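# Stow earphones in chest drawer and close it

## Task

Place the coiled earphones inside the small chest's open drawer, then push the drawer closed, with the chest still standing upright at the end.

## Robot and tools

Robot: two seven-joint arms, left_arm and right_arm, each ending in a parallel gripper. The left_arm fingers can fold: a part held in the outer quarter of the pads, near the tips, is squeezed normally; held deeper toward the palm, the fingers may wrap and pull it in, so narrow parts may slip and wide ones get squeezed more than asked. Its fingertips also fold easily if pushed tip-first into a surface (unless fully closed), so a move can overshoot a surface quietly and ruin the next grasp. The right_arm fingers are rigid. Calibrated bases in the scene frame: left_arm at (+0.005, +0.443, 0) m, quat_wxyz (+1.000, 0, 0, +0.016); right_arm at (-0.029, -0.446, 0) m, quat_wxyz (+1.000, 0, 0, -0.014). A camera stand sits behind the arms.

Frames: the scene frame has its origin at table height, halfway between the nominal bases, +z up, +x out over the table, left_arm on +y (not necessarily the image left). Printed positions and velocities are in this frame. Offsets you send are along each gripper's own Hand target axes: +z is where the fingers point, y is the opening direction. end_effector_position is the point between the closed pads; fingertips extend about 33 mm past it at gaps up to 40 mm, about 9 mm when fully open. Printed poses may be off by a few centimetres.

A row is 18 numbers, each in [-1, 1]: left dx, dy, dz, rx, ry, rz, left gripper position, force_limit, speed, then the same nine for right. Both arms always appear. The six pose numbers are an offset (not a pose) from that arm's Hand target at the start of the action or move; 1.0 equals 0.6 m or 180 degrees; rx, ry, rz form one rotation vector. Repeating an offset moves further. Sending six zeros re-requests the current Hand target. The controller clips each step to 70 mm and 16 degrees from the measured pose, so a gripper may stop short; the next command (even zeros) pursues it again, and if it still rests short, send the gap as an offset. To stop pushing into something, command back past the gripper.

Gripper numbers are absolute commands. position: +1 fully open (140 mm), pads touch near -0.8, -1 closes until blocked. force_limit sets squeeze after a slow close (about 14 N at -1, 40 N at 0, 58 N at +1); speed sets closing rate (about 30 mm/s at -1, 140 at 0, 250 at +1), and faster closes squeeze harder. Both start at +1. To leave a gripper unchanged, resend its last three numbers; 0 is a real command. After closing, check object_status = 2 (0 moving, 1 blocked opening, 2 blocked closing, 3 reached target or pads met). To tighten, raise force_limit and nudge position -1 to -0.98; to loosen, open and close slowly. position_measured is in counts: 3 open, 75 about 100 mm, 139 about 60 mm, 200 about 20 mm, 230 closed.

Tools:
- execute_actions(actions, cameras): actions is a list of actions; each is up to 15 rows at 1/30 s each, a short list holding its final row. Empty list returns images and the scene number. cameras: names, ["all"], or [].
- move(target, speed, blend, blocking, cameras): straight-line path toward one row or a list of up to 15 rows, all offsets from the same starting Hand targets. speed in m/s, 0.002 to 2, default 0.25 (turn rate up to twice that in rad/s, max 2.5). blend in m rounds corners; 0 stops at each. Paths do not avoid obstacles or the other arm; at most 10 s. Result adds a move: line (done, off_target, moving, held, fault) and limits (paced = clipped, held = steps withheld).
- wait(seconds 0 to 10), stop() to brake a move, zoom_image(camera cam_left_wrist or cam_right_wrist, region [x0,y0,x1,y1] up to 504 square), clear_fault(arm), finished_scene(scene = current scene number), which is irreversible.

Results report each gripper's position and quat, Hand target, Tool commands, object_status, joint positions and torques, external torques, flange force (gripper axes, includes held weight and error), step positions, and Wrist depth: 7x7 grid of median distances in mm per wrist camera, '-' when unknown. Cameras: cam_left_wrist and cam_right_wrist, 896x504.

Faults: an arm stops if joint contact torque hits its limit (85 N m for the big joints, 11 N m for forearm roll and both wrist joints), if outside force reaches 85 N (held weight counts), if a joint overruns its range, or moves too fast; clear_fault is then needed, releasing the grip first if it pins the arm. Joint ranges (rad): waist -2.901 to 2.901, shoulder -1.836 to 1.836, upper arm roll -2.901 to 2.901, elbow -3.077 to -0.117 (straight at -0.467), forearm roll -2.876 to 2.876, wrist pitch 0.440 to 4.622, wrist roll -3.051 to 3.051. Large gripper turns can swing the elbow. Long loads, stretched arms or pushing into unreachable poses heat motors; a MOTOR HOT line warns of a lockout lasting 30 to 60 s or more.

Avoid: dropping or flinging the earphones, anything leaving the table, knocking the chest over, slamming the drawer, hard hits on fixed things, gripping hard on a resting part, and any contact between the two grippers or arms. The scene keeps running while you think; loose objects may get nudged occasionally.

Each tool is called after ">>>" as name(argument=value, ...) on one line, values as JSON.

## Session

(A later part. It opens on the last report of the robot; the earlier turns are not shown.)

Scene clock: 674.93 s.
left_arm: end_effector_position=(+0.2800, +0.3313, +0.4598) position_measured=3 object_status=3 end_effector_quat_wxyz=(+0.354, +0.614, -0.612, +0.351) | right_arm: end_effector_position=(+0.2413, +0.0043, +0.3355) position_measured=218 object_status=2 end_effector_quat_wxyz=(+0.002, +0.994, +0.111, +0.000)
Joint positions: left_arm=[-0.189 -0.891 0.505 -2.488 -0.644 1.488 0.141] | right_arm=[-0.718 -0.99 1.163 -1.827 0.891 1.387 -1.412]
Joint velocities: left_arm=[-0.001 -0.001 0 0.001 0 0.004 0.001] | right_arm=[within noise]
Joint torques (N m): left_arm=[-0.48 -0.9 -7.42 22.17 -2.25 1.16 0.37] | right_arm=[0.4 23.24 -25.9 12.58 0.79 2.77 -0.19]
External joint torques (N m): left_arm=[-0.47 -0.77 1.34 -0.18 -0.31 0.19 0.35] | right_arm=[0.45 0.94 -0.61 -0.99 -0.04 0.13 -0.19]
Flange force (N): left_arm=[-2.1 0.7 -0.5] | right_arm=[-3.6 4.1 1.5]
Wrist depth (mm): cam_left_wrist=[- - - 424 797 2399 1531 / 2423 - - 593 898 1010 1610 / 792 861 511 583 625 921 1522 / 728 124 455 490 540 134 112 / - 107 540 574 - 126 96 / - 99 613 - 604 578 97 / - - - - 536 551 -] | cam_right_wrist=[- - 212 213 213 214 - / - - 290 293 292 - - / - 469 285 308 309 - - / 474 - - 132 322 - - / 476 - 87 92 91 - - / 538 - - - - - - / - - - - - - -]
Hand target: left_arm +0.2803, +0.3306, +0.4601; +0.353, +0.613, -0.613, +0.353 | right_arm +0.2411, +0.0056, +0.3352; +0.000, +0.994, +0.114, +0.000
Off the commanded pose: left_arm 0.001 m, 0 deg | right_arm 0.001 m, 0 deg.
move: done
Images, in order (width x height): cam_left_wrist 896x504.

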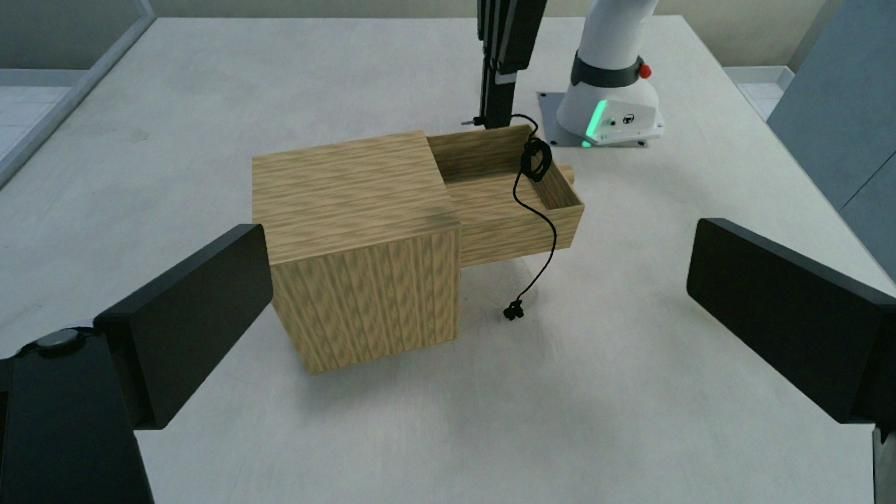

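>>> move(target=[[0,0,0,0,0,0,1,1,1,0,0,0.092,0,0,0,-1,-1,-1],[0,0,0,0,0,0,1,1,1,-0.004,0.045,0.135,0,0,0,-1,-1,-1]], speed=0.1, blend=[0.02,0], cameras=["cam_left_wrist","cam_right_wrist"])

>>> zoom_image(camera="cam_left_wrist", region=[430, 90, 630, 340])

Scene clock: 762.07 s.
left_arm: end_effector_position=(+0.2802, +0.3313, +0.4599) position_measured=3 object_status=3 end_effector_quat_wxyz=(+0.354, +0.614, -0.612, +0.351) | right_arm: end_effector_position=(+0.2447, -0.0223, +0.2542) position_measured=218 object_status=2 end_effector_quat_wxyz=(+0.002, +0.994, +0.110, -0.001)
Joint positions: left_arm=[-0.189 -0.891 0.505 -2.488 -0.644 1.489 0.141] | right_arm=[-0.647 -1.063 1.215 -2.066 0.956 1.533 -1.497]
Joint velocities: left_arm=[within noise] | right_arm=[0.001 -0.001 0.001 -0.001 0 0.001 -0.006]
Joint torques (N m): left_arm=[-0.98 -0.81 -7.45 22.22 -2.18 1.11 0.37] | right_arm=[0.46 21.03 -27.42 12.48 0.74 2.77 -0.2]
External joint torques (N m): left_arm=[-0.97 -0.65 1.34 -0.18 -0.24 0.14 0.34] | right_arm=[0.43 0.94 -1 -1.07 -0.12 0.13 -0.2]
Flange force (N): left_arm=[-2.0 -0.4 -0.9] | right_arm=[-4.1 4.5 0.0]
Wrist depth (mm): cam_left_wrist=[2208 - - 422 835 - 1600 / 2627 - - 574 885 971 1664 / - - 506 545 630 - 1410 / 747 124 455 487 - 133 747 / - 107 517 598 655 126 96 / - 100 590 - - 583 97 / - - - - - 541 -] | cam_right_wrist=[- 139 139 139 140 140 - / - 164 217 218 215 159 - / - 176 230 228 228 171 - / - 176 238 132 239 - - / - - 87 92 91 - - / - - - - - - - / - - - - - - -]
Hand target: left_arm +0.2803, +0.3306, +0.4601; +0.353, +0.613, -0.613, +0.353 | right_arm +0.2448, -0.0212, +0.2542; +0.000, +0.994, +0.114, +0.000
Off the commanded pose: left_arm 0.001 m, 0 deg | right_arm 0.001 m, 0 deg.
move: done; blend cut to 0.0187 m at target 1

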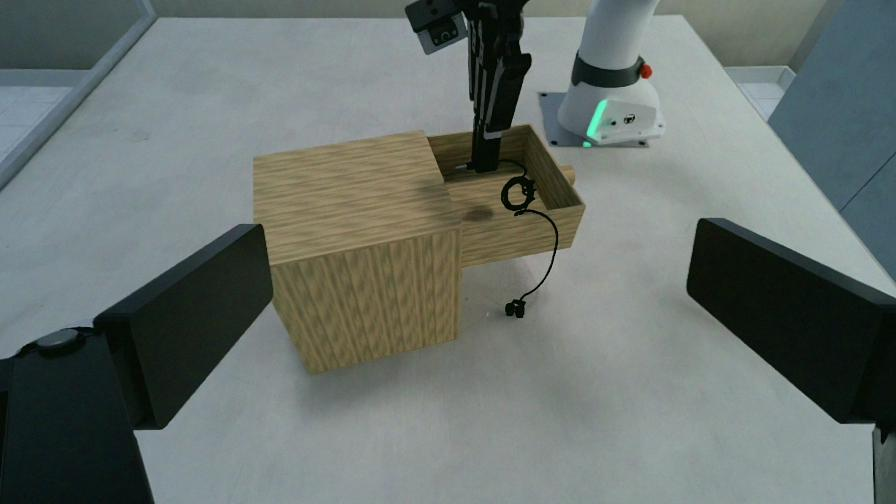

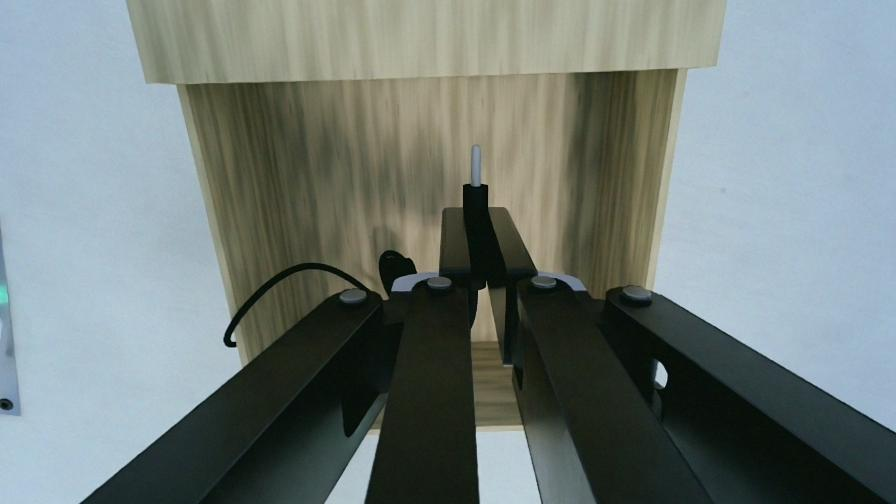

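Scaled by 2.016 from the camera's 896x504 image, which has a finer 1280x720 frame.

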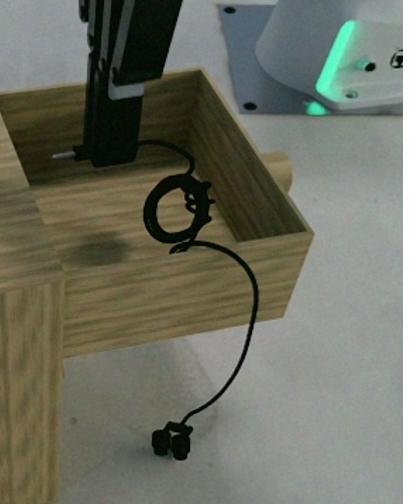

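>>> move(target=[[0,0,0,0,0,0,1,1,1,0.0,0.015,0.075,0,0,0,-1,-1,-1],[0,0,0,0,0,0,1,1,1,0.0,0.015,0.075,0,0,0,-0.5,-1,-1]], speed=0.06, cameras=["cam_left_wrist","cam_right_wrist"])

>>> zoom_image(camera="cam_left_wrist", region=[430, 90, 630, 340])

Scene clock: 777.37 s.
left_arm: end_effector_position=(+0.2802, +0.3313, +0.4599) position_measured=3 object_status=3 end_effector_quat_wxyz=(+0.354, +0.614, -0.612, +0.351) | right_arm: end_effector_position=(+0.2470, -0.0311, +0.2096) position_measured=192 object_status=0 end_effector_quat_wxyz=(+0.002, +0.994, +0.111, +0.000)
Joint positions: left_arm=[-0.189 -0.891 0.505 -2.488 -0.644 1.489 0.141] | right_arm=[-0.633 -1.087 1.275 -2.159 1.007 1.613 -1.533]
Joint torques (N m): left_arm=[-0.96 -0.87 -7.46 22.27 -2.16 1.1 0.35] | right_arm=[0.4 20.27 -27.28 12.04 0.86 2.76 -0.18]
External joint torques (N m): left_arm=[-0.95 -0.69 1.35 -0.13 -0.21 0.13 0.32] | right_arm=[0.31 0.63 -0.58 -1.07 -0.01 0.12 -0.18]
Flange force (N): left_arm=[-1.9 -0.3 -1.0] | right_arm=[-3.5 3.7 0.5]
Wrist depth (mm): cam_left_wrist=[- - 1260 404 840 - 1522 / 2712 - 1031 544 901 - 1620 / 869 863 511 546 597 849 1522 / - 131 457 489 707 134 112 / - 115 538 630 645 134 96 / - 100 580 560 - - 97 / - - - - 530 - -] | cam_right_wrist=[99 99 99 99 99 100 - / 121 171 175 175 175 127 - / 125 169 185 185 183 127 - / - 168 193 192 166 138 - / - 154 87 204 98 - - / - - - 218 - - - / - - - 179 - - -]
Hand target: left_arm +0.2803, +0.3306, +0.4601; +0.353, +0.613, -0.613, +0.353 | right_arm +0.2468, -0.0300, +0.2092; +0.000, +0.994, +0.114, +0.000
Off the commanded pose: left_arm 0.001 m, 0 deg | right_arm 0.001 m, 0 deg.
move: done

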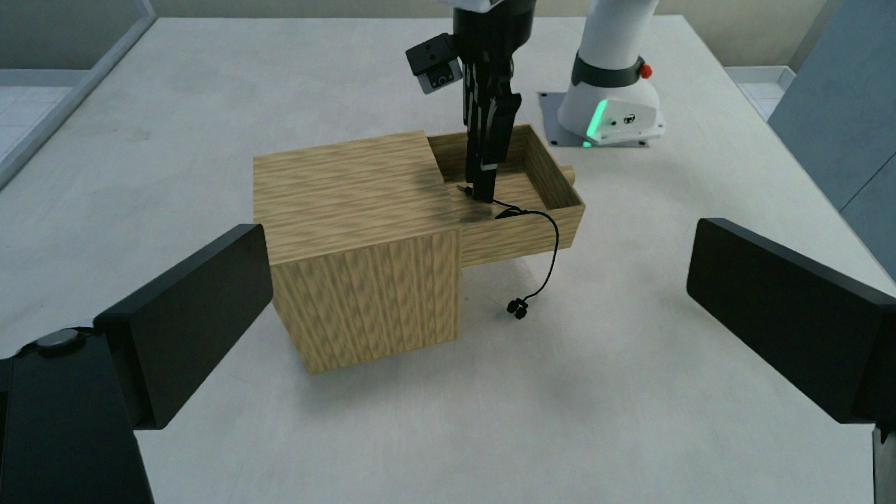

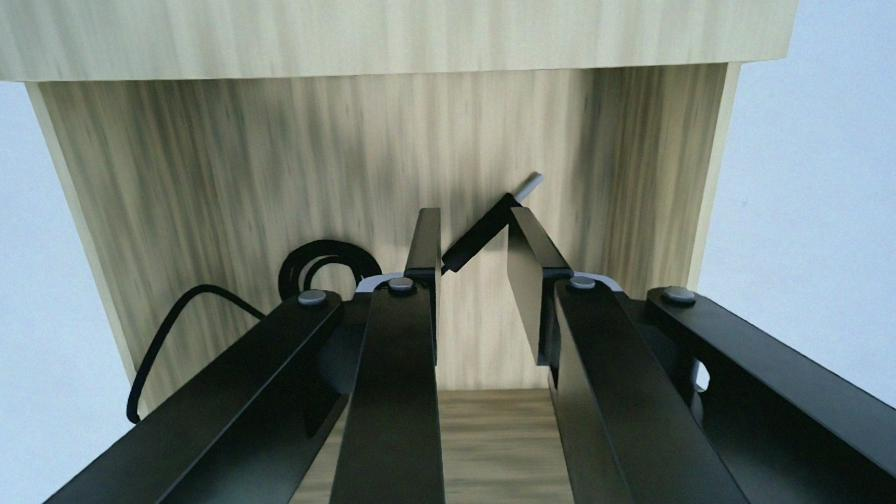

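Scaled by 2.016 from the camera's 896x504 image, which has a finer 1280x720 frame.

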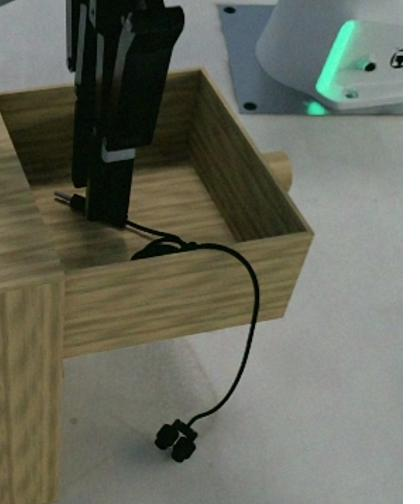

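>>> move(target=[0,0,0,0,0,0,1,1,1,-0.03,0.0,-0.25,0,0,0,-0.5,-1,-1], speed=0.2, cameras=["cam_left_wrist","cam_right_wrist"])

>>> zoom_image(camera="cam_left_wrist", region=[430, 90, 630, 340])

>>> zoom_image(camera="cam_right_wrist", region=[250, 50, 650, 400])

Scene clock: 804.00 s.
left_arm: end_effector_position=(+0.2802, +0.3313, +0.4599) position_measured=3 object_status=3 end_effector_quat_wxyz=(+0.354, +0.614, -0.612, +0.351) | right_arm: end_effector_position=(+0.2294, -0.0327, +0.3587) position_measured=192 object_status=3 end_effector_quat_wxyz=(-0.002, +0.993, +0.117, +0.000)
Joint positions: left_arm=[-0.189 -0.891 0.505 -2.488 -0.644 1.489 0.141] | right_arm=[-0.623 -0.976 1.054 -1.902 0.831 1.365 -1.46]
Joint velocities: left_arm=[within noise] | right_arm=[0.001 0 0 0.001 0 -0.004 0.006]
Joint torques (N m): left_arm=[-0.99 -0.9 -7.49 22.19 -2.18 1.12 0.37] | right_arm=[-0.61 18.16 -24.96 14.38 0.65 2.26 0.15]
External joint torques (N m): left_arm=[-0.96 -0.72 1.36 -0.19 -0.23 0.16 0.34] | right_arm=[-0.63 -0.34 -1.25 -0.24 -0.21 -0.38 0.15]
Flange force (N): left_arm=[-2.0 -0.1 -0.8] | right_arm=[-1.9 2.0 -1.4]
Wrist depth (mm): cam_left_wrist=[- - - - 813 - 1589 / 4230 979 - 590 914 1027 1610 / 858 876 511 590 590 - 1579 / - 124 456 498 697 134 115 / - 107 524 607 635 126 96 / - 106 584 - - 582 97 / - 536 545 538 - - -] | cam_right_wrist=[- - 236 236 235 - - / 468 - 314 318 310 - - / - - 331 333 327 - - / 483 - 333 332 142 - - / 533 - 87 92 98 95 560 / - - - - - - - / - - - - - - -]
Hand target: left_arm +0.2803, +0.3306, +0.4601; +0.353, +0.613, -0.613, +0.353 | right_arm +0.2293, -0.0341, +0.3592; +0.000, +0.994, +0.114, +0.000
Off the commanded pose: left_arm 0.001 m, 0 deg | right_arm 0.001 m, 1 deg.
move: done

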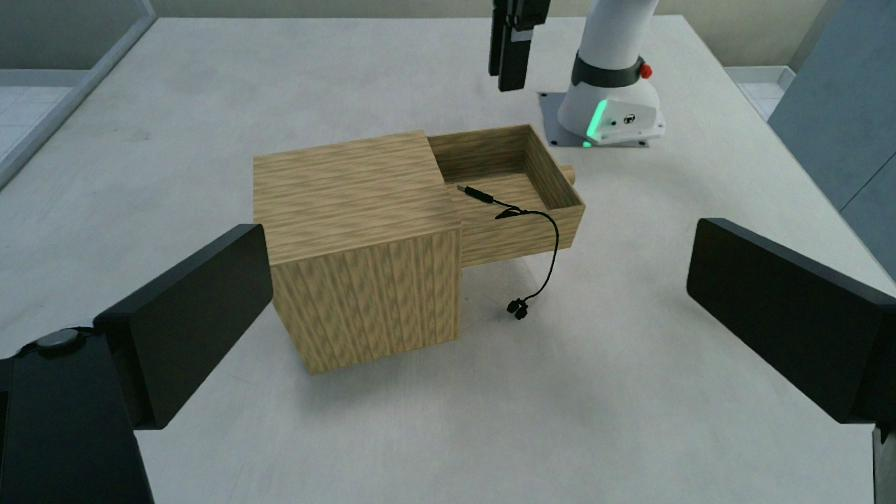

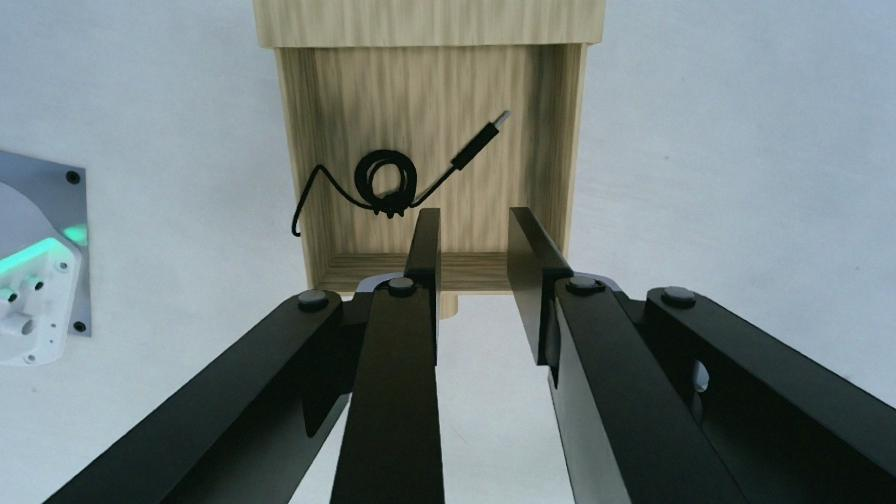

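Scaled by 2.016 from the camera's 896x504 image, which has a finer 1280x720 frame.

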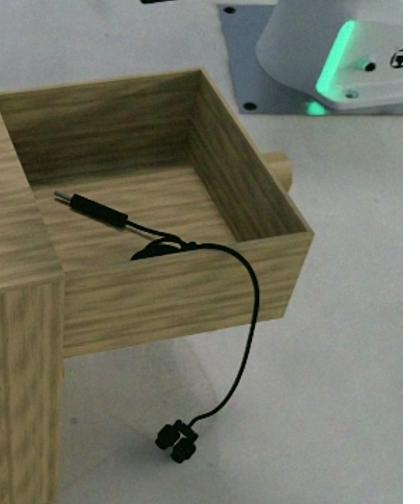

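Scaled by 1.260 from the camera's 896x504 image, which has a finer 1280x720 frame.

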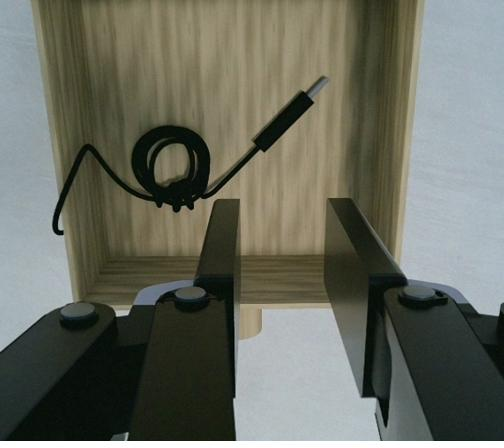

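>>> move(target=[0,0,0,0,0,0,1,1,1,-0.063,-0.2014,0,0,0,0.5,-0.25,-1,0], speed=0.25, cameras=["cam_left_wrist","cam_right_wrist"])

>>> zoom_image(camera="cam_right_wrist", region=[250, 50, 650, 400])

Scene clock: 845.50 s.
left_arm: end_effector_position=(+0.2802, +0.3313, +0.4599) position_measured=3 object_status=3 end_effector_quat_wxyz=(+0.354, +0.614, -0.612, +0.351) | right_arm: end_effector_position=(+0.1663, +0.0744, +0.3593) position_measured=160 object_status=3 end_effector_quat_wxyz=(-0.001, +0.784, -0.620, +0.001)
Joint positions: left_arm=[-0.189 -0.891 0.505 -2.488 -0.644 1.489 0.141] | right_arm=[-0.888 -1.353 0.962 -1.619 1.275 0.993 0.216]
Joint velocities: left_arm=[within noise] | right_arm=[-0.001 -0.001 -0.001 0 0.001 0.001 0.006]
Joint torques (N m): left_arm=[-0.99 -0.87 -7.38 22.26 -2.18 1.11 0.37] | right_arm=[-0.09 35.39 -26.79 1.93 0.48 2.3 0.18]
External joint torques (N m): left_arm=[-1.04 -0.66 1.36 -0.18 -0.24 0.12 0.34] | right_arm=[-0.04 0.29 -0.66 -0.36 -0.13 -0.25 0.18]
Flange force (N): left_arm=[-1.9 -0.5 -0.9] | right_arm=[1.3 1.3 -0.6]
Wrist depth (mm): cam_left_wrist=[- 1076 1223 - 322 1124 1442 / 1066 - - 938 401 1177 1349 / 837 - 513 587 646 - 1589 / 758 124 455 494 523 134 114 / - 107 536 553 642 126 96 / - 93 587 579 - - 97 / - - - - - - -] | cam_right_wrist=[234 233 300 304 262 - 448 / 246 244 316 318 477 458 454 / 256 250 - 270 - - 477 / - - - - 119 - - / - - 93 - 98 93 - / - - - 584 - - - / - - - 542 - - -]
Hand target: left_arm +0.2803, +0.3306, +0.4601; +0.353, +0.613, -0.613, +0.353 | right_arm +0.1652, +0.0751, +0.3592; +0.000, +0.783, -0.622, +0.000
Off the commanded pose: left_arm 0.001 m, 0 deg | right_arm 0.001 m, 0 deg.
move: done

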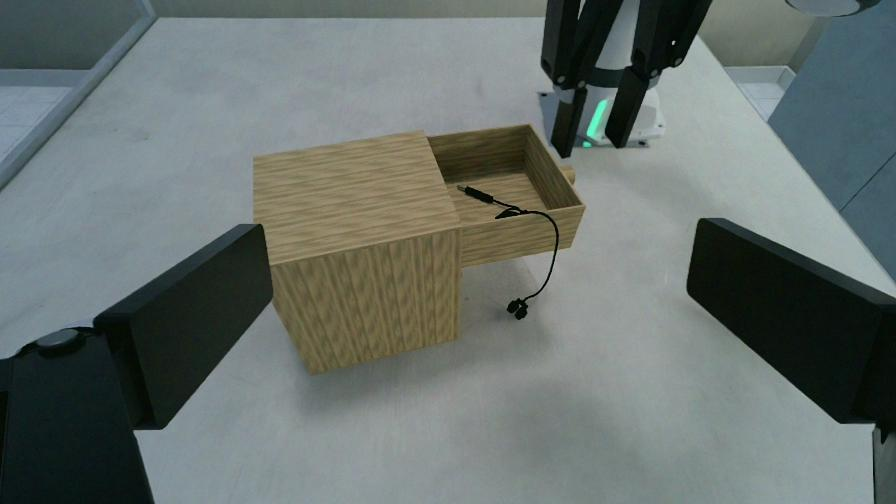

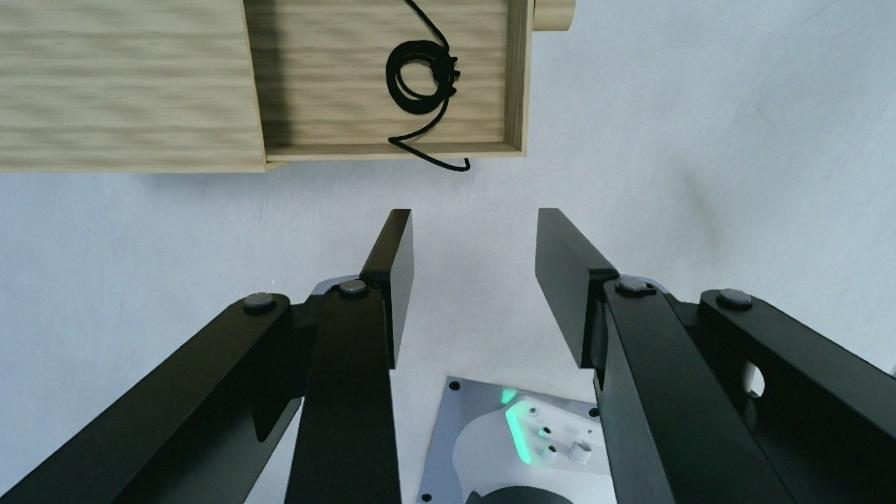

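Scaled by 1.260 from the camera's 896x504 image, which has a finer 1280x720 frame.

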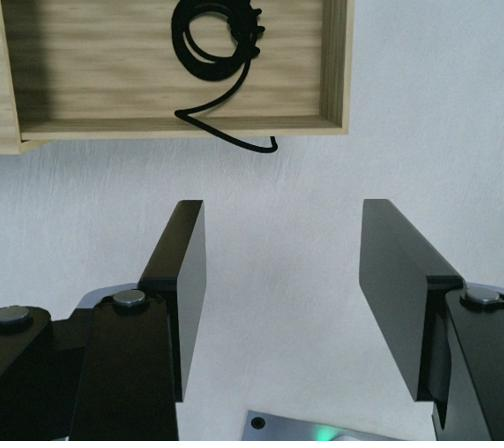

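>>> move(target=[0,0,0,0,0,0,1,1,1,-0.0007,0.013,0.16,0,0,0,0.05,-1,0], speed=0.2, cameras=["cam_left_wrist","cam_right_wrist"])

>>> zoom_image(camera="cam_left_wrist", region=[430, 90, 680, 340])

Scene clock: 893.67 s.
left_arm: end_effector_position=(+0.2802, +0.3313, +0.4599) position_measured=3 object_status=3 end_effector_quat_wxyz=(+0.354, +0.614, -0.612, +0.351) | right_arm: end_effector_position=(+0.1573, +0.0723, +0.2628) position_measured=123 object_status=3 end_effector_quat_wxyz=(+0.003, +0.780, -0.625, +0.001)
Joint positions: left_arm=[-0.189 -0.891 0.505 -2.488 -0.644 1.489 0.141] | right_arm=[-0.783 -1.527 1.049 -1.851 1.362 1.081 0.195]
Joint velocities: left_arm=[within noise] | right_arm=[0.001 -0.001 0 0.001 0.001 0.005 -0.005]
Joint torques (N m): left_arm=[-0.95 -0.89 -7.37 22.29 -2.17 1.11 0.34] | right_arm=[0.46 33.19 -29.59 0.04 0.74 2.6 -0.23]
External joint torques (N m): left_arm=[-0.93 -0.82 1.42 -0.04 -0.23 0.14 0.31] | right_arm=[0.46 -0.29 -1.02 -1.26 0.1 0.06 -0.23]
Flange force (N): left_arm=[-1.8 0.0 -1.2] | right_arm=[5.3 4.2 2.2]
Wrist depth (mm): cam_left_wrist=[- 1172 - - 324 308 521 / 2742 1155 - 586 369 396 1653 / - 914 509 587 456 885 1485 / - 131 456 492 705 134 113 / - 107 523 574 - 126 96 / - 94 - - 597 - 97 / - 530 530 - - - -] | cam_right_wrist=[148 213 214 217 188 359 - / 154 223 224 227 188 - - / 159 202 193 221 - - - / - - 134 415 143 - - / - 90 99 - - - - / - - - - - - - / - - - - 472 - -]
Hand target: left_arm +0.2803, +0.3306, +0.4601; +0.353, +0.613, -0.613, +0.353 | right_arm +0.1575, +0.0738, +0.2632; +0.000, +0.783, -0.622, +0.000
Off the commanded pose: left_arm 0.001 m, 0 deg | right_arm 0.002 m, 1 deg.
move: done

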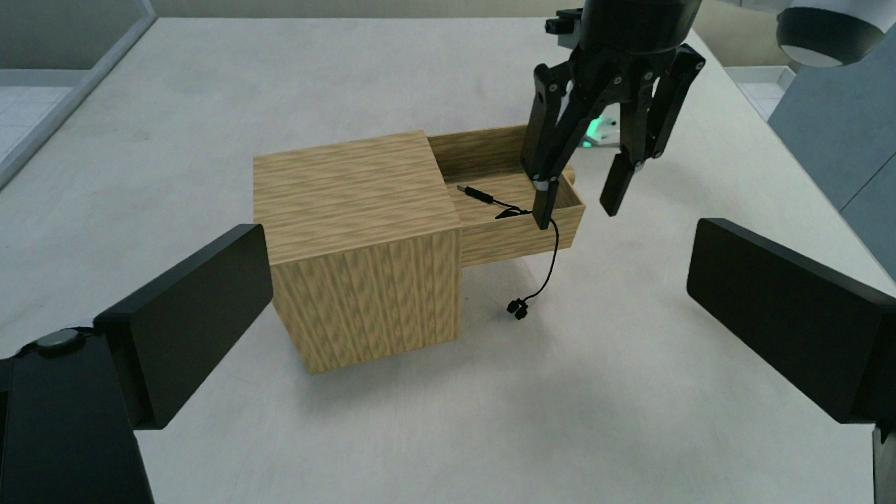

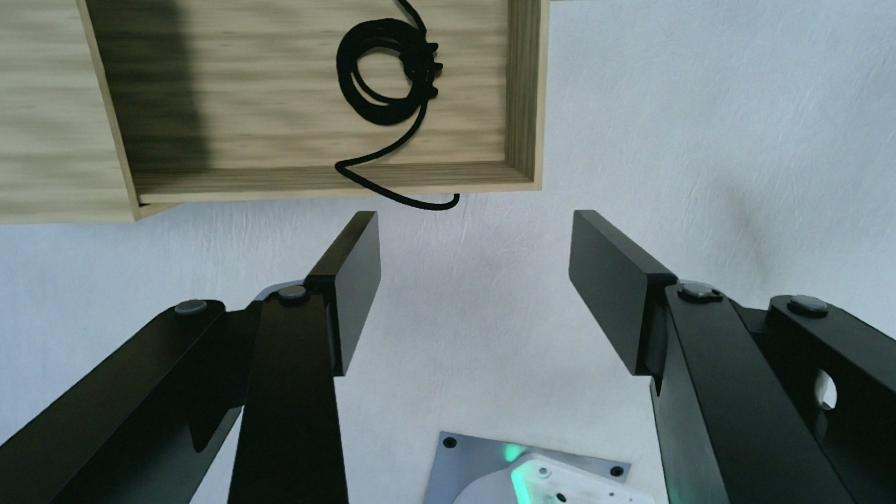

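Scaled by 2.016 from the camera's 896x504 image, which has a finer 1280x720 frame.

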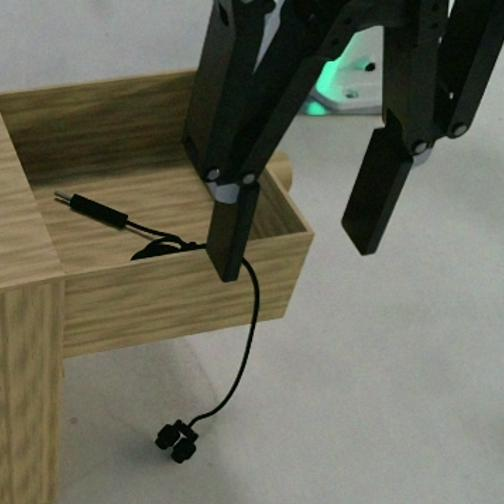

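>>> move(target=[[0,0,0,0,0,0,1,1,1,-0.0037,0,0.1,0,0,0,0.05,-1,0],[0,0,0,0,0,0,1,1,1,-0.0037,0,0.1,0,0,0,-1,-1,-0.6]], speed=0.08, cameras=["cam_left_wrist","cam_right_wrist"])

>>> zoom_image(camera="cam_left_wrist", region=[430, 90, 680, 340])

Scene clock: 919.70 s.
left_arm: end_effector_position=(+0.2802, +0.3313, +0.4599) position_measured=3 object_status=3 end_effector_quat_wxyz=(+0.354, +0.614, -0.612, +0.351) | right_arm: end_effector_position=(+0.1570, +0.0747, +0.2034) position_measured=231 object_status=3 end_effector_quat_wxyz=(+0.002, +0.781, -0.625, +0.001)
Joint positions: left_arm=[-0.189 -0.891 0.505 -2.488 -0.644 1.489 0.141] | right_arm=[-0.736 -1.616 1.13 -1.946 1.441 1.142 0.191]
Joint torques (N m): left_arm=[-0.98 -0.89 -7.42 22.27 -2.19 1.11 0.33] | right_arm=[0.41 32.13 -30.09 -1.24 0.73 2.64 -0.22]
External joint torques (N m): left_arm=[-0.99 -0.75 1.34 -0.09 -0.25 0.14 0.31] | right_arm=[0.43 -0.33 -0.59 -1.3 0.06 0.11 -0.22]
Flange force (N): left_arm=[-1.7 -0.2 -1.0] | right_arm=[5.0 3.8 2.1]
Wrist depth (mm): cam_left_wrist=[- 1211 1394 - 314 305 546 / 2332 1027 - 971 355 986 1550 / - - 503 587 435 818 1485 / - 131 455 485 491 134 113 / - 115 531 596 - 126 96 / - 99 - 572 - - 96 / - 521 509 - 538 501 -] | cam_right_wrist=[160 160 160 162 130 - - / 166 167 167 170 131 - - / 170 172 156 173 134 - - / - 118 116 116 353 - - / - - 87 95 91 - - / - - - - - - - / - - - - - - -]
Hand target: left_arm +0.2803, +0.3306, +0.4601; +0.353, +0.613, -0.613, +0.353 | right_arm +0.1570, +0.0759, +0.2032; +0.000, +0.783, -0.622, +0.000
Off the commanded pose: left_arm 0.001 m, 0 deg | right_arm 0.001 m, 0 deg.
move: done

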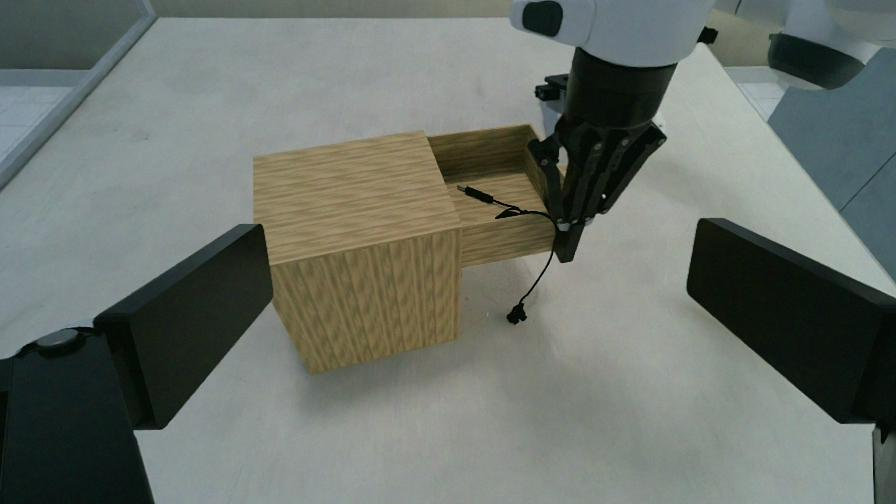

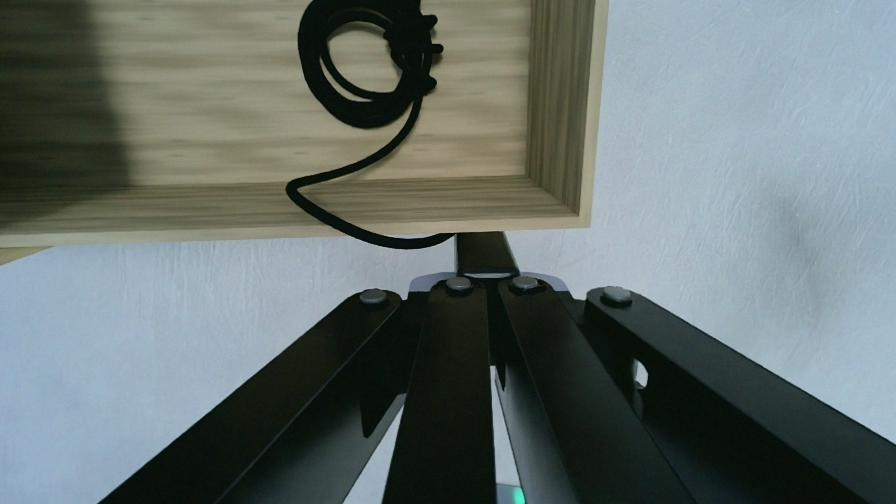

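Scaled by 2.016 from the camera's 896x504 image, which has a finer 1280x720 frame.

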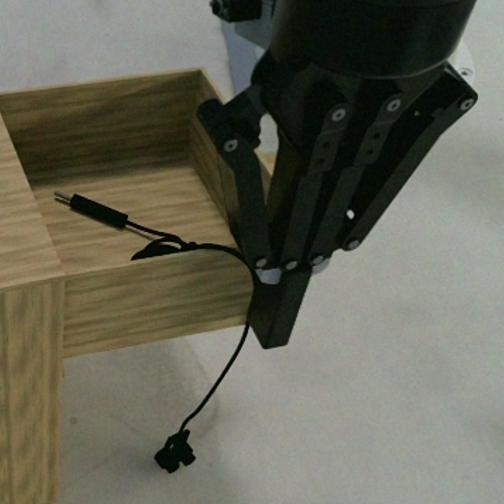

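>>> move(target=[0,0,0,0,0,0,1,1,1,0,0,-0.15,0,0,0,-1,-1,-0.6], speed=0.1, cameras=["cam_left_wrist","cam_right_wrist"])

>>> zoom_image(camera="cam_left_wrist", region=[430, 90, 680, 340])

Scene clock: 975.97 s.
left_arm: end_effector_position=(+0.2802, +0.3313, +0.4599) position_measured=3 object_status=3 end_effector_quat_wxyz=(+0.354, +0.614, -0.612, +0.351) | right_arm: end_effector_position=(+0.1571, +0.0774, +0.2931) position_measured=231 object_status=3 end_effector_quat_wxyz=(-0.002, +0.785, -0.619, -0.001)
Joint positions: left_arm=[-0.189 -0.891 0.505 -2.488 -0.644 1.489 0.141] | right_arm=[-0.808 -1.478 1.016 -1.787 1.339 1.059 0.196]
Joint velocities: left_arm=[within noise] | right_arm=[-0.001 0 -0.001 0 -0.001 -0.004 0.003]
Joint torques (N m): left_arm=[-1 -0.89 -7.51 22.27 -2.2 1.1 0.35] | right_arm=[-0.74 34.69 -28.83 1.32 0.33 2.21 0.16]
External joint torques (N m): left_arm=[-0.98 -0.79 1.28 -0.07 -0.26 0.13 0.32] | right_arm=[-0.78 0.49 -0.75 -0.38 -0.34 -0.35 0.16]
Flange force (N): left_arm=[-1.6 -0.1 -0.9] | right_arm=[0.8 -0.6 -2.3]
Wrist depth (mm): cam_left_wrist=[- - 1293 1200 321 331 521 / 2423 1109 998 1010 366 382 1503 / - - 507 587 558 - 1560 / - 131 455 487 - 134 106 / - 114 530 582 - 126 96 / - 99 587 - - - 97 / - - - 533 533 547 -] | cam_right_wrist=[173 238 241 242 203 - 389 / 181 249 253 256 - - - / 189 194 229 213 - - - / - - - 120 442 - - / - - 87 95 91 - 484 / 502 - - - - - - / - - - - - - -]
Hand target: left_arm +0.2803, +0.3306, +0.4601; +0.353, +0.613, -0.613, +0.353 | right_arm +0.1570, +0.0759, +0.2932; +0.000, +0.783, -0.622, +0.000
Off the commanded pose: left_arm 0.001 m, 0 deg | right_arm 0.001 m, 1 deg.
move: done

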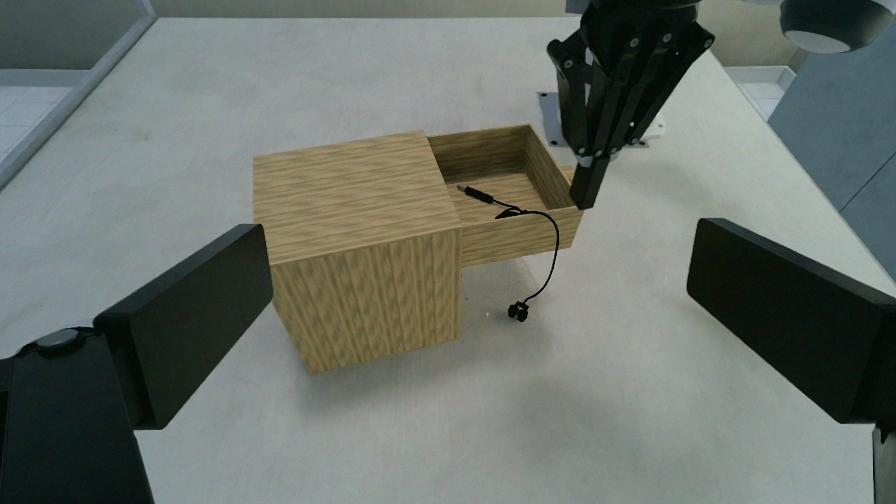

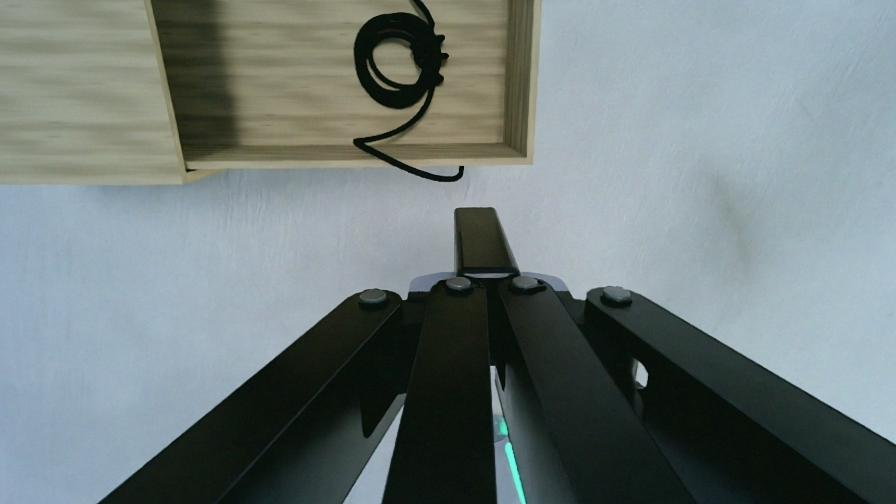

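Scaled by 2.016 from the camera's 896x504 image, which has a finer 1280x720 frame.

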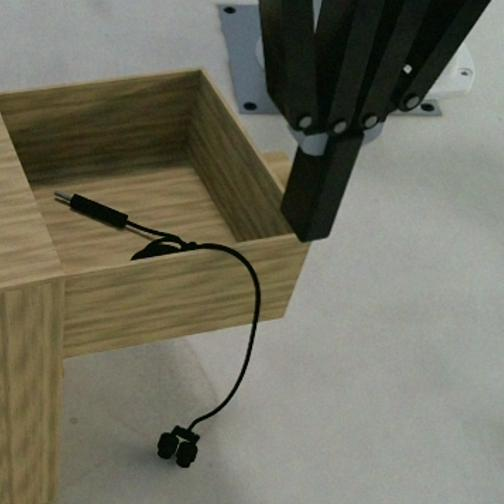

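>>> move(target=[0,0,0,0,0,0,1,1,1,0.2183,-0.1012,-0.0117,0,0,-0.261,-0.5,-1,0], speed=0.2, cameras=["cam_right_wrist"])

>>> zoom_image(camera="cam_right_wrist", region=[300, 80, 640, 330])

Scene clock: 1044.20 s.
left_arm: end_effector_position=(+0.2802, +0.3313, +0.4599) position_measured=3 object_status=3 end_effector_quat_wxyz=(+0.354, +0.614, -0.612, +0.351) | right_arm: end_effector_position=(+0.2450, -0.0368, +0.3003) position_measured=192 object_status=3 end_effector_quat_wxyz=(-0.001, +0.965, -0.261, -0.001)
Joint positions: left_arm=[-0.189 -0.891 0.505 -2.488 -0.644 1.489 0.141] | right_arm=[-0.796 -1.291 1.054 -1.993 1.083 1.243 -0.873]
Joint velocities: left_arm=[within noise] | right_arm=[0 0 -0.001 -0.001 -0.001 0.001 -0.007]
Joint torques (N m): left_arm=[-0.98 -0.91 -7.46 22.23 -2.19 1.12 0.31] | right_arm=[0.07 25.42 -28.2 7.52 0.56 2.73 -0.3]
External joint torques (N m): left_arm=[-0.97 -0.75 1.32 -0.12 -0.24 0.15 0.28] | right_arm=[0.04 0.26 -0.91 -1.16 -0.21 0.11 -0.3]
Flange force (N): left_arm=[-1.7 -0.1 -0.9] | right_arm=[0.3 5.3 1.0]
Wrist depth (mm): cam_left_wrist=[- - - 442 843 - 1589 / 2399 938 1076 582 891 - 1579 / 855 904 512 586 584 - 1485 / - 124 455 488 571 134 114 / - 107 530 596 638 126 96 / - 106 - 593 - - 97 / - 539 522 548 - - -] | cam_right_wrist=[182 182 181 184 - - - / 190 189 190 263 230 - - / 198 200 269 273 276 - - / - 211 285 288 251 - - / - - 87 286 98 - - / - - - 274 - - - / - - - - - - -]
Hand target: left_arm +0.2803, +0.3306, +0.4601; +0.353, +0.613, -0.613, +0.353 | right_arm +0.2457, -0.0380, +0.3002; +0.000, +0.966, -0.259, +0.000
Off the commanded pose: left_arm 0.001 m, 0 deg | right_arm 0.001 m, 0 deg.
move: done
Images, in order (width x height): cam_right_wrist 896x504.

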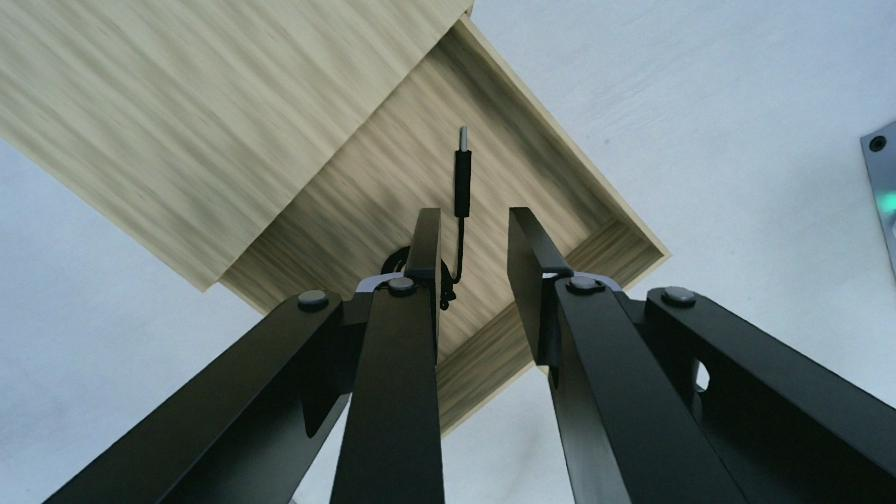

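Scaled by 1.482 from the camera's 896x504 image, which has a finer 1280x720 frame.

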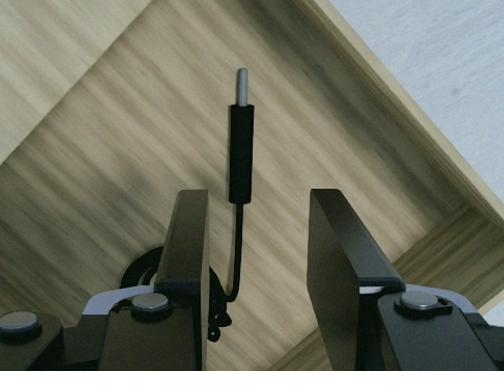

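>>> move(target=[0,0,0,0,0,0,1,1,1,0,0,0.1645,0,0,0,-0.5,-1,0], speed=0.1, cameras=["cam_right_wrist"])

>>> zoom_image(camera="cam_right_wrist", region=[380, 120, 580, 280])

Scene clock: 1056.43 s.
left_arm: end_effector_position=(+0.2802, +0.3313, +0.4599) position_measured=3 object_status=3 end_effector_quat_wxyz=(+0.354, +0.614, -0.612, +0.351) | right_arm: end_effector_position=(+0.2452, -0.0391, +0.2018) position_measured=192 object_status=3 end_effector_quat_wxyz=(+0.002, +0.965, -0.262, -0.001)
Joint positions: left_arm=[-0.189 -0.891 0.505 -2.488 -0.644 1.489 0.141] | right_arm=[-0.74 -1.409 1.198 -2.168 1.218 1.359 -0.903]
Joint velocities: left_arm=[within noise] | right_arm=[0.001 0 0 -0.001 0.001 0.005 -0.004]
Joint torques (N m): left_arm=[-0.92 -0.89 -7.43 22.18 -2.18 1.12 0.33] | right_arm=[0.44 23.99 -29.44 5.55 0.92 2.83 -0.16]
External joint torques (N m): left_arm=[-0.9 -0.74 1.35 -0.17 -0.24 0.15 0.31] | right_arm=[0.55 -0.48 -0.48 -1.05 0.15 0.21 -0.16]
Flange force (N): left_arm=[-1.9 0.0 -0.8] | right_arm=[-1.3 5.4 2.0]
Wrist depth (mm): cam_left_wrist=[- 1223 1119 422 808 - 537 / 2447 994 1044 548 907 1066 1733 / 855 882 510 533 584 813 1620 / 743 124 457 487 541 134 719 / - 107 529 579 - 126 96 / - 94 579 593 - - 97 / - - 524 - 513 537 -] | cam_right_wrist=[92 91 91 158 - - - / 95 95 97 167 128 - - / 100 101 175 176 175 - - / 105 108 184 183 184 154 - / 111 186 87 197 98 97 - / 144 - - 213 - - - / - - - 213 - - -]
Hand target: left_arm +0.2803, +0.3306, +0.4601; +0.353, +0.613, -0.613, +0.353 | right_arm +0.2457, -0.0380, +0.2015; +0.000, +0.966, -0.259, +0.000
Off the commanded pose: left_arm 0.001 m, 0 deg | right_arm 0.001 m, 0 deg.
move: done
Images, in order (width x height): cam_right_wrist 896x504.

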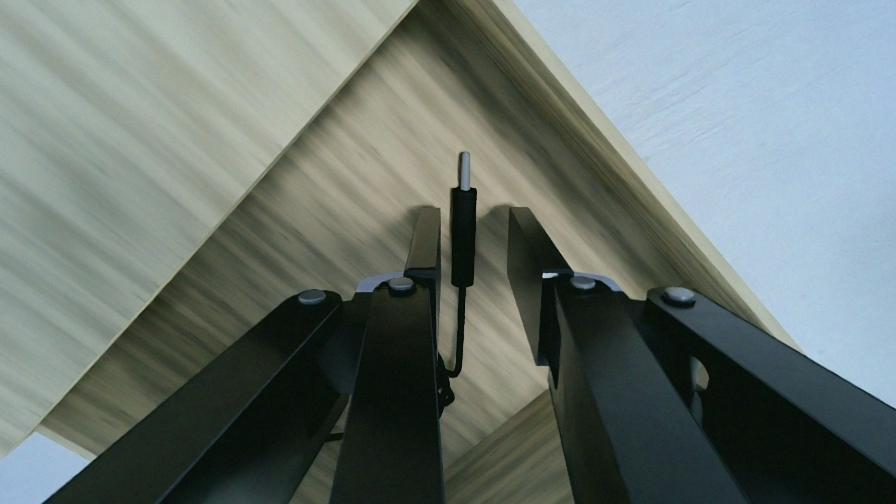

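Scaled by 2.520 from the camera's 896x504 image, which has a finer 1280x720 frame.

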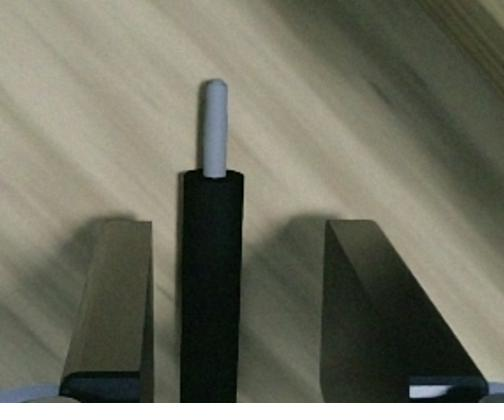

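>>> move(target=[0,0,0,0,0,0,1,1,1,0,-0.0045,0.0035,0,0,0,-0.5,-1,0], speed=0.05)

Scene clock: 1067.07 s.
left_arm: end_effector_position=(+0.2802, +0.3313, +0.4599) position_measured=3 object_status=3 end_effector_quat_wxyz=(+0.354, +0.614, -0.612, +0.351) | right_arm: end_effector_position=(+0.2458, -0.0374, +0.1992) position_measured=192 object_status=3 end_effector_quat_wxyz=(+0.002, +0.966, -0.260, -0.001)
Joint positions: left_arm=[-0.189 -0.891 0.505 -2.488 -0.644 1.489 0.141] | right_arm=[-0.741 -1.409 1.205 -2.165 1.222 1.363 -0.904]
Joint velocities: left_arm=[within noise] | right_arm=[0 -0.001 0 0.002 0.001 0.003 0]
Joint torques (N m): left_arm=[-0.96 -0.88 -7.42 22.25 -2.19 1.1 0.25] | right_arm=[-0.57 24.49 -29.49 6.33 0.88 2.74 -0.06]
External joint torques (N m): left_arm=[-0.99 -0.7 1.33 -0.11 -0.25 0.13 0.23] | right_arm=[-0.61 0.03 -0.46 -0.32 0.1 0.12 -0.06]
Flange force (N): left_arm=[-1.6 -0.3 -1.0] | right_arm=[1.2 0.2 -0.4]
Wrist depth (mm): cam_left_wrist=[- 1124 1426 417 813 1040 538 / 2447 - 1023 496 869 1071 1620 / - 802 508 532 607 821 1620 / - 135 455 486 538 134 112 / - 106 532 589 660 125 96 / - 99 - - 596 - 97 / - - 513 541 533 539 -] | cam_right_wrist=[89 89 89 156 98 - 302 / 93 93 94 164 132 - - / 97 99 172 173 173 - - / 103 105 182 181 182 155 - / 108 182 87 190 98 97 - / 143 - - 209 - - - / - - - 214 - - -]
Hand target: left_arm +0.2803, +0.3306, +0.4601; +0.353, +0.613, -0.613, +0.353 | right_arm +0.2471, -0.0356, +0.1994; +0.000, +0.966, -0.259, +0.000
Off the commanded pose: left_arm 0.001 m, 0 deg | right_arm 0.002 m, 0 deg.
move: done

>>> move(target=[0,0,0,0,0,0,1,1,1,0,0,0.0062,0,0,0,-0.5,-1,0], speed=0.05, cameras=["cam_right_wrist"])

>>> zoom_image(camera="cam_right_wrist", region=[380, 120, 580, 280])

Scene clock: 1082.17 s.
left_arm: end_effector_position=(+0.2802, +0.3313, +0.4599) position_measured=3 object_status=3 end_effector_quat_wxyz=(+0.354, +0.614, -0.612, +0.351) | right_arm: end_effector_position=(+0.2464, -0.0366, +0.1961) position_measured=192 object_status=3 end_effector_quat_wxyz=(+0.002, +0.966, -0.260, -0.001)
Joint positions: left_arm=[-0.189 -0.891 0.505 -2.488 -0.644 1.489 0.141] | right_arm=[-0.741 -1.41 1.212 -2.167 1.227 1.369 -0.904]
Joint velocities: left_arm=[within noise] | right_arm=[0 -0.001 0.001 -0.002 0.003 0.003 0]
Joint torques (N m): left_arm=[-0.91 -0.88 -7.45 22.28 -2.18 1.1 0.34] | right_arm=[0.14 23.93 -29.56 5.31 0.92 2.64 -0.09]
External joint torques (N m): left_arm=[-0.88 -0.77 1.35 -0.02 -0.24 0.14 0.31] | right_arm=[0.08 -0.53 -0.47 -1.32 0.14 0.01 -0.09]
Flange force (N): left_arm=[-1.7 -0.2 -1.2] | right_arm=[-0.7 5.2 1.8]
Wrist depth (mm): cam_left_wrist=[- 1260 1242 409 826 - 536 / 2332 1104 1035 492 901 - 1686 / 863 - 512 532 586 - 1540 / 747 124 450 489 695 133 111 / - 106 529 571 - 126 96 / - 94 - - - - 97 / - - - - - 517 -] | cam_right_wrist=[86 86 86 153 101 - - / 90 90 91 162 131 - - / 94 95 169 170 171 107 - / 99 101 179 177 179 144 - / 105 181 87 187 98 97 - / - - - 205 - - - / - - - 213 - - -]
Hand target: left_arm +0.2803, +0.3306, +0.4601; +0.353, +0.613, -0.613, +0.353 | right_arm +0.2471, -0.0356, +0.1957; +0.000, +0.966, -0.259, +0.000
Off the commanded pose: left_arm 0.001 m, 0 deg | right_arm 0.001 m, 0 deg.
move: done
Images, in order (width x height): cam_right_wrist 896x504.

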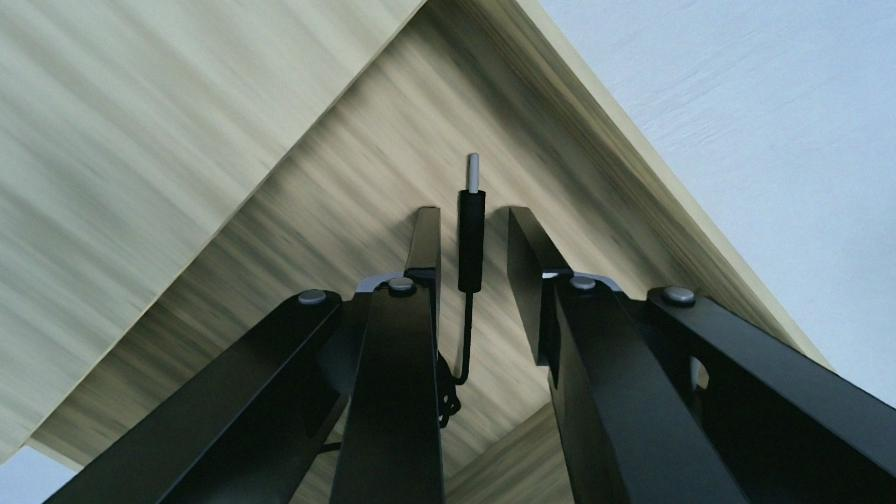

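Scaled by 2.520 from the camera's 896x504 image, which has a finer 1280x720 frame.

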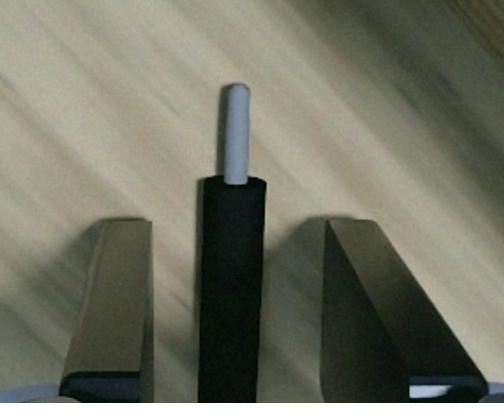

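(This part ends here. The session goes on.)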